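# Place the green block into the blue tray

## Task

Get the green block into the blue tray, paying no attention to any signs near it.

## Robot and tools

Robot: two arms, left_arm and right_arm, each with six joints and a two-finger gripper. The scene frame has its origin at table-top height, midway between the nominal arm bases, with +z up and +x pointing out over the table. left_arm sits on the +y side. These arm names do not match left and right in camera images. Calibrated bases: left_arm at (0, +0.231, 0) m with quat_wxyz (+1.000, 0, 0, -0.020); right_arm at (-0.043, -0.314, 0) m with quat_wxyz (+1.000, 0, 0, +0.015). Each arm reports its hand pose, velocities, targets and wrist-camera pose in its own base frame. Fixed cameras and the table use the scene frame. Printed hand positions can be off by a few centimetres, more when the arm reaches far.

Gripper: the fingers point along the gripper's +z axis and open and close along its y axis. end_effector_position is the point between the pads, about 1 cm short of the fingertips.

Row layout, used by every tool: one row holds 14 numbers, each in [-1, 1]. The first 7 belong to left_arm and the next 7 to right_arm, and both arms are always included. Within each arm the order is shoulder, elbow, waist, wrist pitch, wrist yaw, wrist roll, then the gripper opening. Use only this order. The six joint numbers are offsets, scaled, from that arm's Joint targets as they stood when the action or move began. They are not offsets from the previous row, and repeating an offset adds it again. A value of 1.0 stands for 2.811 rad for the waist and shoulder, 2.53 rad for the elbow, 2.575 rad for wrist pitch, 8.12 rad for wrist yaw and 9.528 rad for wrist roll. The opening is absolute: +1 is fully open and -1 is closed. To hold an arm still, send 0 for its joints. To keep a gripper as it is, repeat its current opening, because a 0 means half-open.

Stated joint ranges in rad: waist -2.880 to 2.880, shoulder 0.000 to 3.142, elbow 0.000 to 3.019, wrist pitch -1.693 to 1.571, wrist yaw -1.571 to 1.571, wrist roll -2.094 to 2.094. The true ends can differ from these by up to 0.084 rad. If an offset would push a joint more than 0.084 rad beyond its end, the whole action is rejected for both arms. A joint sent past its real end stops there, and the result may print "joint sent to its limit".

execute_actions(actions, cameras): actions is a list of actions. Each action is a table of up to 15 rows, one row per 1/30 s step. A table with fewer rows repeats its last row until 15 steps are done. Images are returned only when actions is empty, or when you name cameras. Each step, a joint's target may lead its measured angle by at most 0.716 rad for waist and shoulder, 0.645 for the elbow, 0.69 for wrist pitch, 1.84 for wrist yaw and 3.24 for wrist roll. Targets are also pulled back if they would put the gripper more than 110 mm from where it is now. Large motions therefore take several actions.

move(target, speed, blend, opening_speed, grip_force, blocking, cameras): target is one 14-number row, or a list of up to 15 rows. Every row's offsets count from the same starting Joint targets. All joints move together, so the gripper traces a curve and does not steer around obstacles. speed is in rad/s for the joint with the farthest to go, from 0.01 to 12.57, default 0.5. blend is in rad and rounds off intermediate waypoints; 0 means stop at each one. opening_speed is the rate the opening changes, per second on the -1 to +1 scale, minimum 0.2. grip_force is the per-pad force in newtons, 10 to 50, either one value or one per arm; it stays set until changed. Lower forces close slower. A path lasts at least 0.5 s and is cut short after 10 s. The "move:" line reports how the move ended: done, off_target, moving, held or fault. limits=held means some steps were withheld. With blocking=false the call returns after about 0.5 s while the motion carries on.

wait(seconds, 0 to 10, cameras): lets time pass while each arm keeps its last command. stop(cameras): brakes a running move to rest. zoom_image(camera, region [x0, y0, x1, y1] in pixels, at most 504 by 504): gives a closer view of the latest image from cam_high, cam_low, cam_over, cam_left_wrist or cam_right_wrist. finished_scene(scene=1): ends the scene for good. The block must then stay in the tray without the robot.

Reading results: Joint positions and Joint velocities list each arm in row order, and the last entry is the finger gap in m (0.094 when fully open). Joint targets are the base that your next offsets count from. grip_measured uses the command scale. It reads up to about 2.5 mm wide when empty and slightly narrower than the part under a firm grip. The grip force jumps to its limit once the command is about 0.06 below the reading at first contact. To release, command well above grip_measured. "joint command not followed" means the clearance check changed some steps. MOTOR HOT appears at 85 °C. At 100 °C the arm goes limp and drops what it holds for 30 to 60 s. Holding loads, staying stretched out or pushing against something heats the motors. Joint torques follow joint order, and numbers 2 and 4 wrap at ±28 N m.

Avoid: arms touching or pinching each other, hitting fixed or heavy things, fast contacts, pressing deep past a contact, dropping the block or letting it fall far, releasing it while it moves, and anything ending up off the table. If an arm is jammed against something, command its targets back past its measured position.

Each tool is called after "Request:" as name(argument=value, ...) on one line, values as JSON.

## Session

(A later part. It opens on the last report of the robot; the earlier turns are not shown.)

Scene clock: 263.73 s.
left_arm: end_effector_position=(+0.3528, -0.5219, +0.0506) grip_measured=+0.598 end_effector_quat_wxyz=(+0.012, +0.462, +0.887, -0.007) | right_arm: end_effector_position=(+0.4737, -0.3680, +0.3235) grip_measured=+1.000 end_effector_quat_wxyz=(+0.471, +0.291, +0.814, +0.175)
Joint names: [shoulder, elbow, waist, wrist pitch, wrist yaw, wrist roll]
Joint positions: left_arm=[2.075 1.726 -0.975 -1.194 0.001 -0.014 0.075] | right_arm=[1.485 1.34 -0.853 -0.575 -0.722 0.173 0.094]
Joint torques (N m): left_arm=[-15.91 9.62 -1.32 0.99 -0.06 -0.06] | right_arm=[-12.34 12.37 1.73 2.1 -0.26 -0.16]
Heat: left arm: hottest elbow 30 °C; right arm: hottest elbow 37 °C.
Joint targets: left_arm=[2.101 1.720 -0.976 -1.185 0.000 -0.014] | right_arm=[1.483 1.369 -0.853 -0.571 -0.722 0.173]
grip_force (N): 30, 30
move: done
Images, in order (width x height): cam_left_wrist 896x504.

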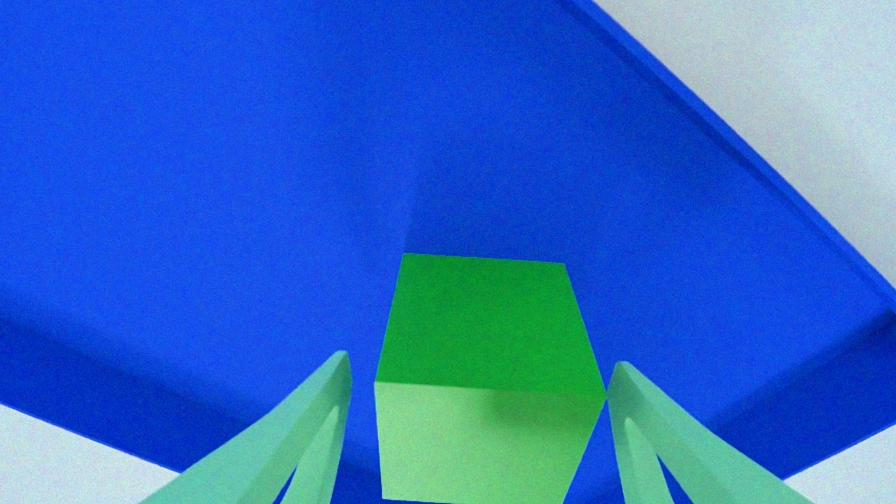

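Request:
move(target=[[0,0,0,0,0,0,0.75,0,0,0,0,0,0,1],[-0.08,0.015,0,-0.07,0,0,0.75,0,0,0,0,0,0,1]], speed=0.2, opening_speed=0.5, cameras=["cam_left_wrist"])

Scene clock: 276.20 s.
left_arm: end_effector_position=(+0.3325, -0.4919, +0.1677) grip_measured=+0.749 end_effector_quat_wxyz=(+0.028, +0.462, +0.886, -0.016) | right_arm: end_effector_position=(+0.4737, -0.3680, +0.3235) grip_measured=+1.000 end_effector_quat_wxyz=(+0.471, +0.291, +0.814, +0.175)
Joint names: [shoulder, elbow, waist, wrist pitch, wrist yaw, wrist roll]
Joint positions: left_arm=[1.874 1.726 -0.975 -1.357 0.001 -0.014 0.082] | right_arm=[1.485 1.34 -0.853 -0.575 -0.722 0.173 0.094]
Joint torques (N m): left_arm=[-15.33 13.82 -1.14 0.34 -0.07 -0.07] | right_arm=[-12.16 12.37 1.67 2.1 -0.26 -0.15]
Heat: left arm: hottest elbow 30 °C; right arm: hottest elbow 37 °C.
Joint targets: left_arm=[1.876 1.758 -0.976 -1.365 0.000 -0.014] | right_arm=[1.483 1.369 -0.853 -0.571 -0.722 0.173]
grip_force (N): 30, 30
move: done
Images, in order (width x height): cam_left_wrist 896x504.

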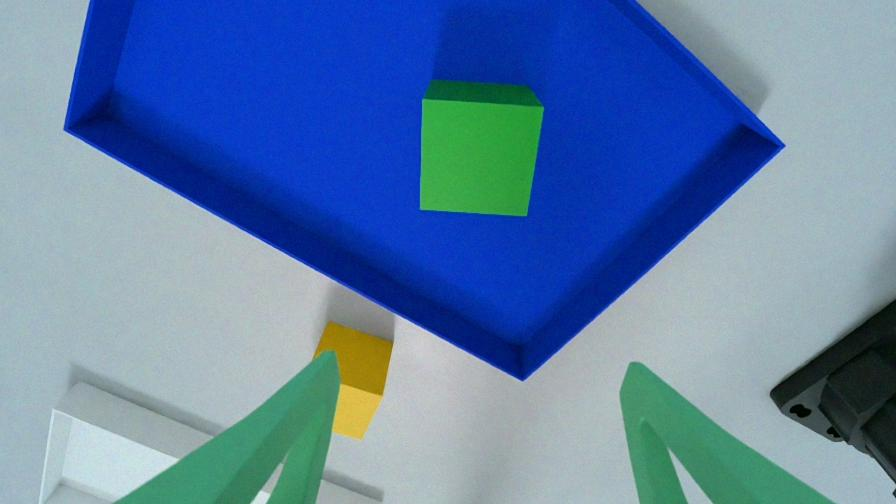

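Request:
finished_scene()

The scene is finished: the task was done.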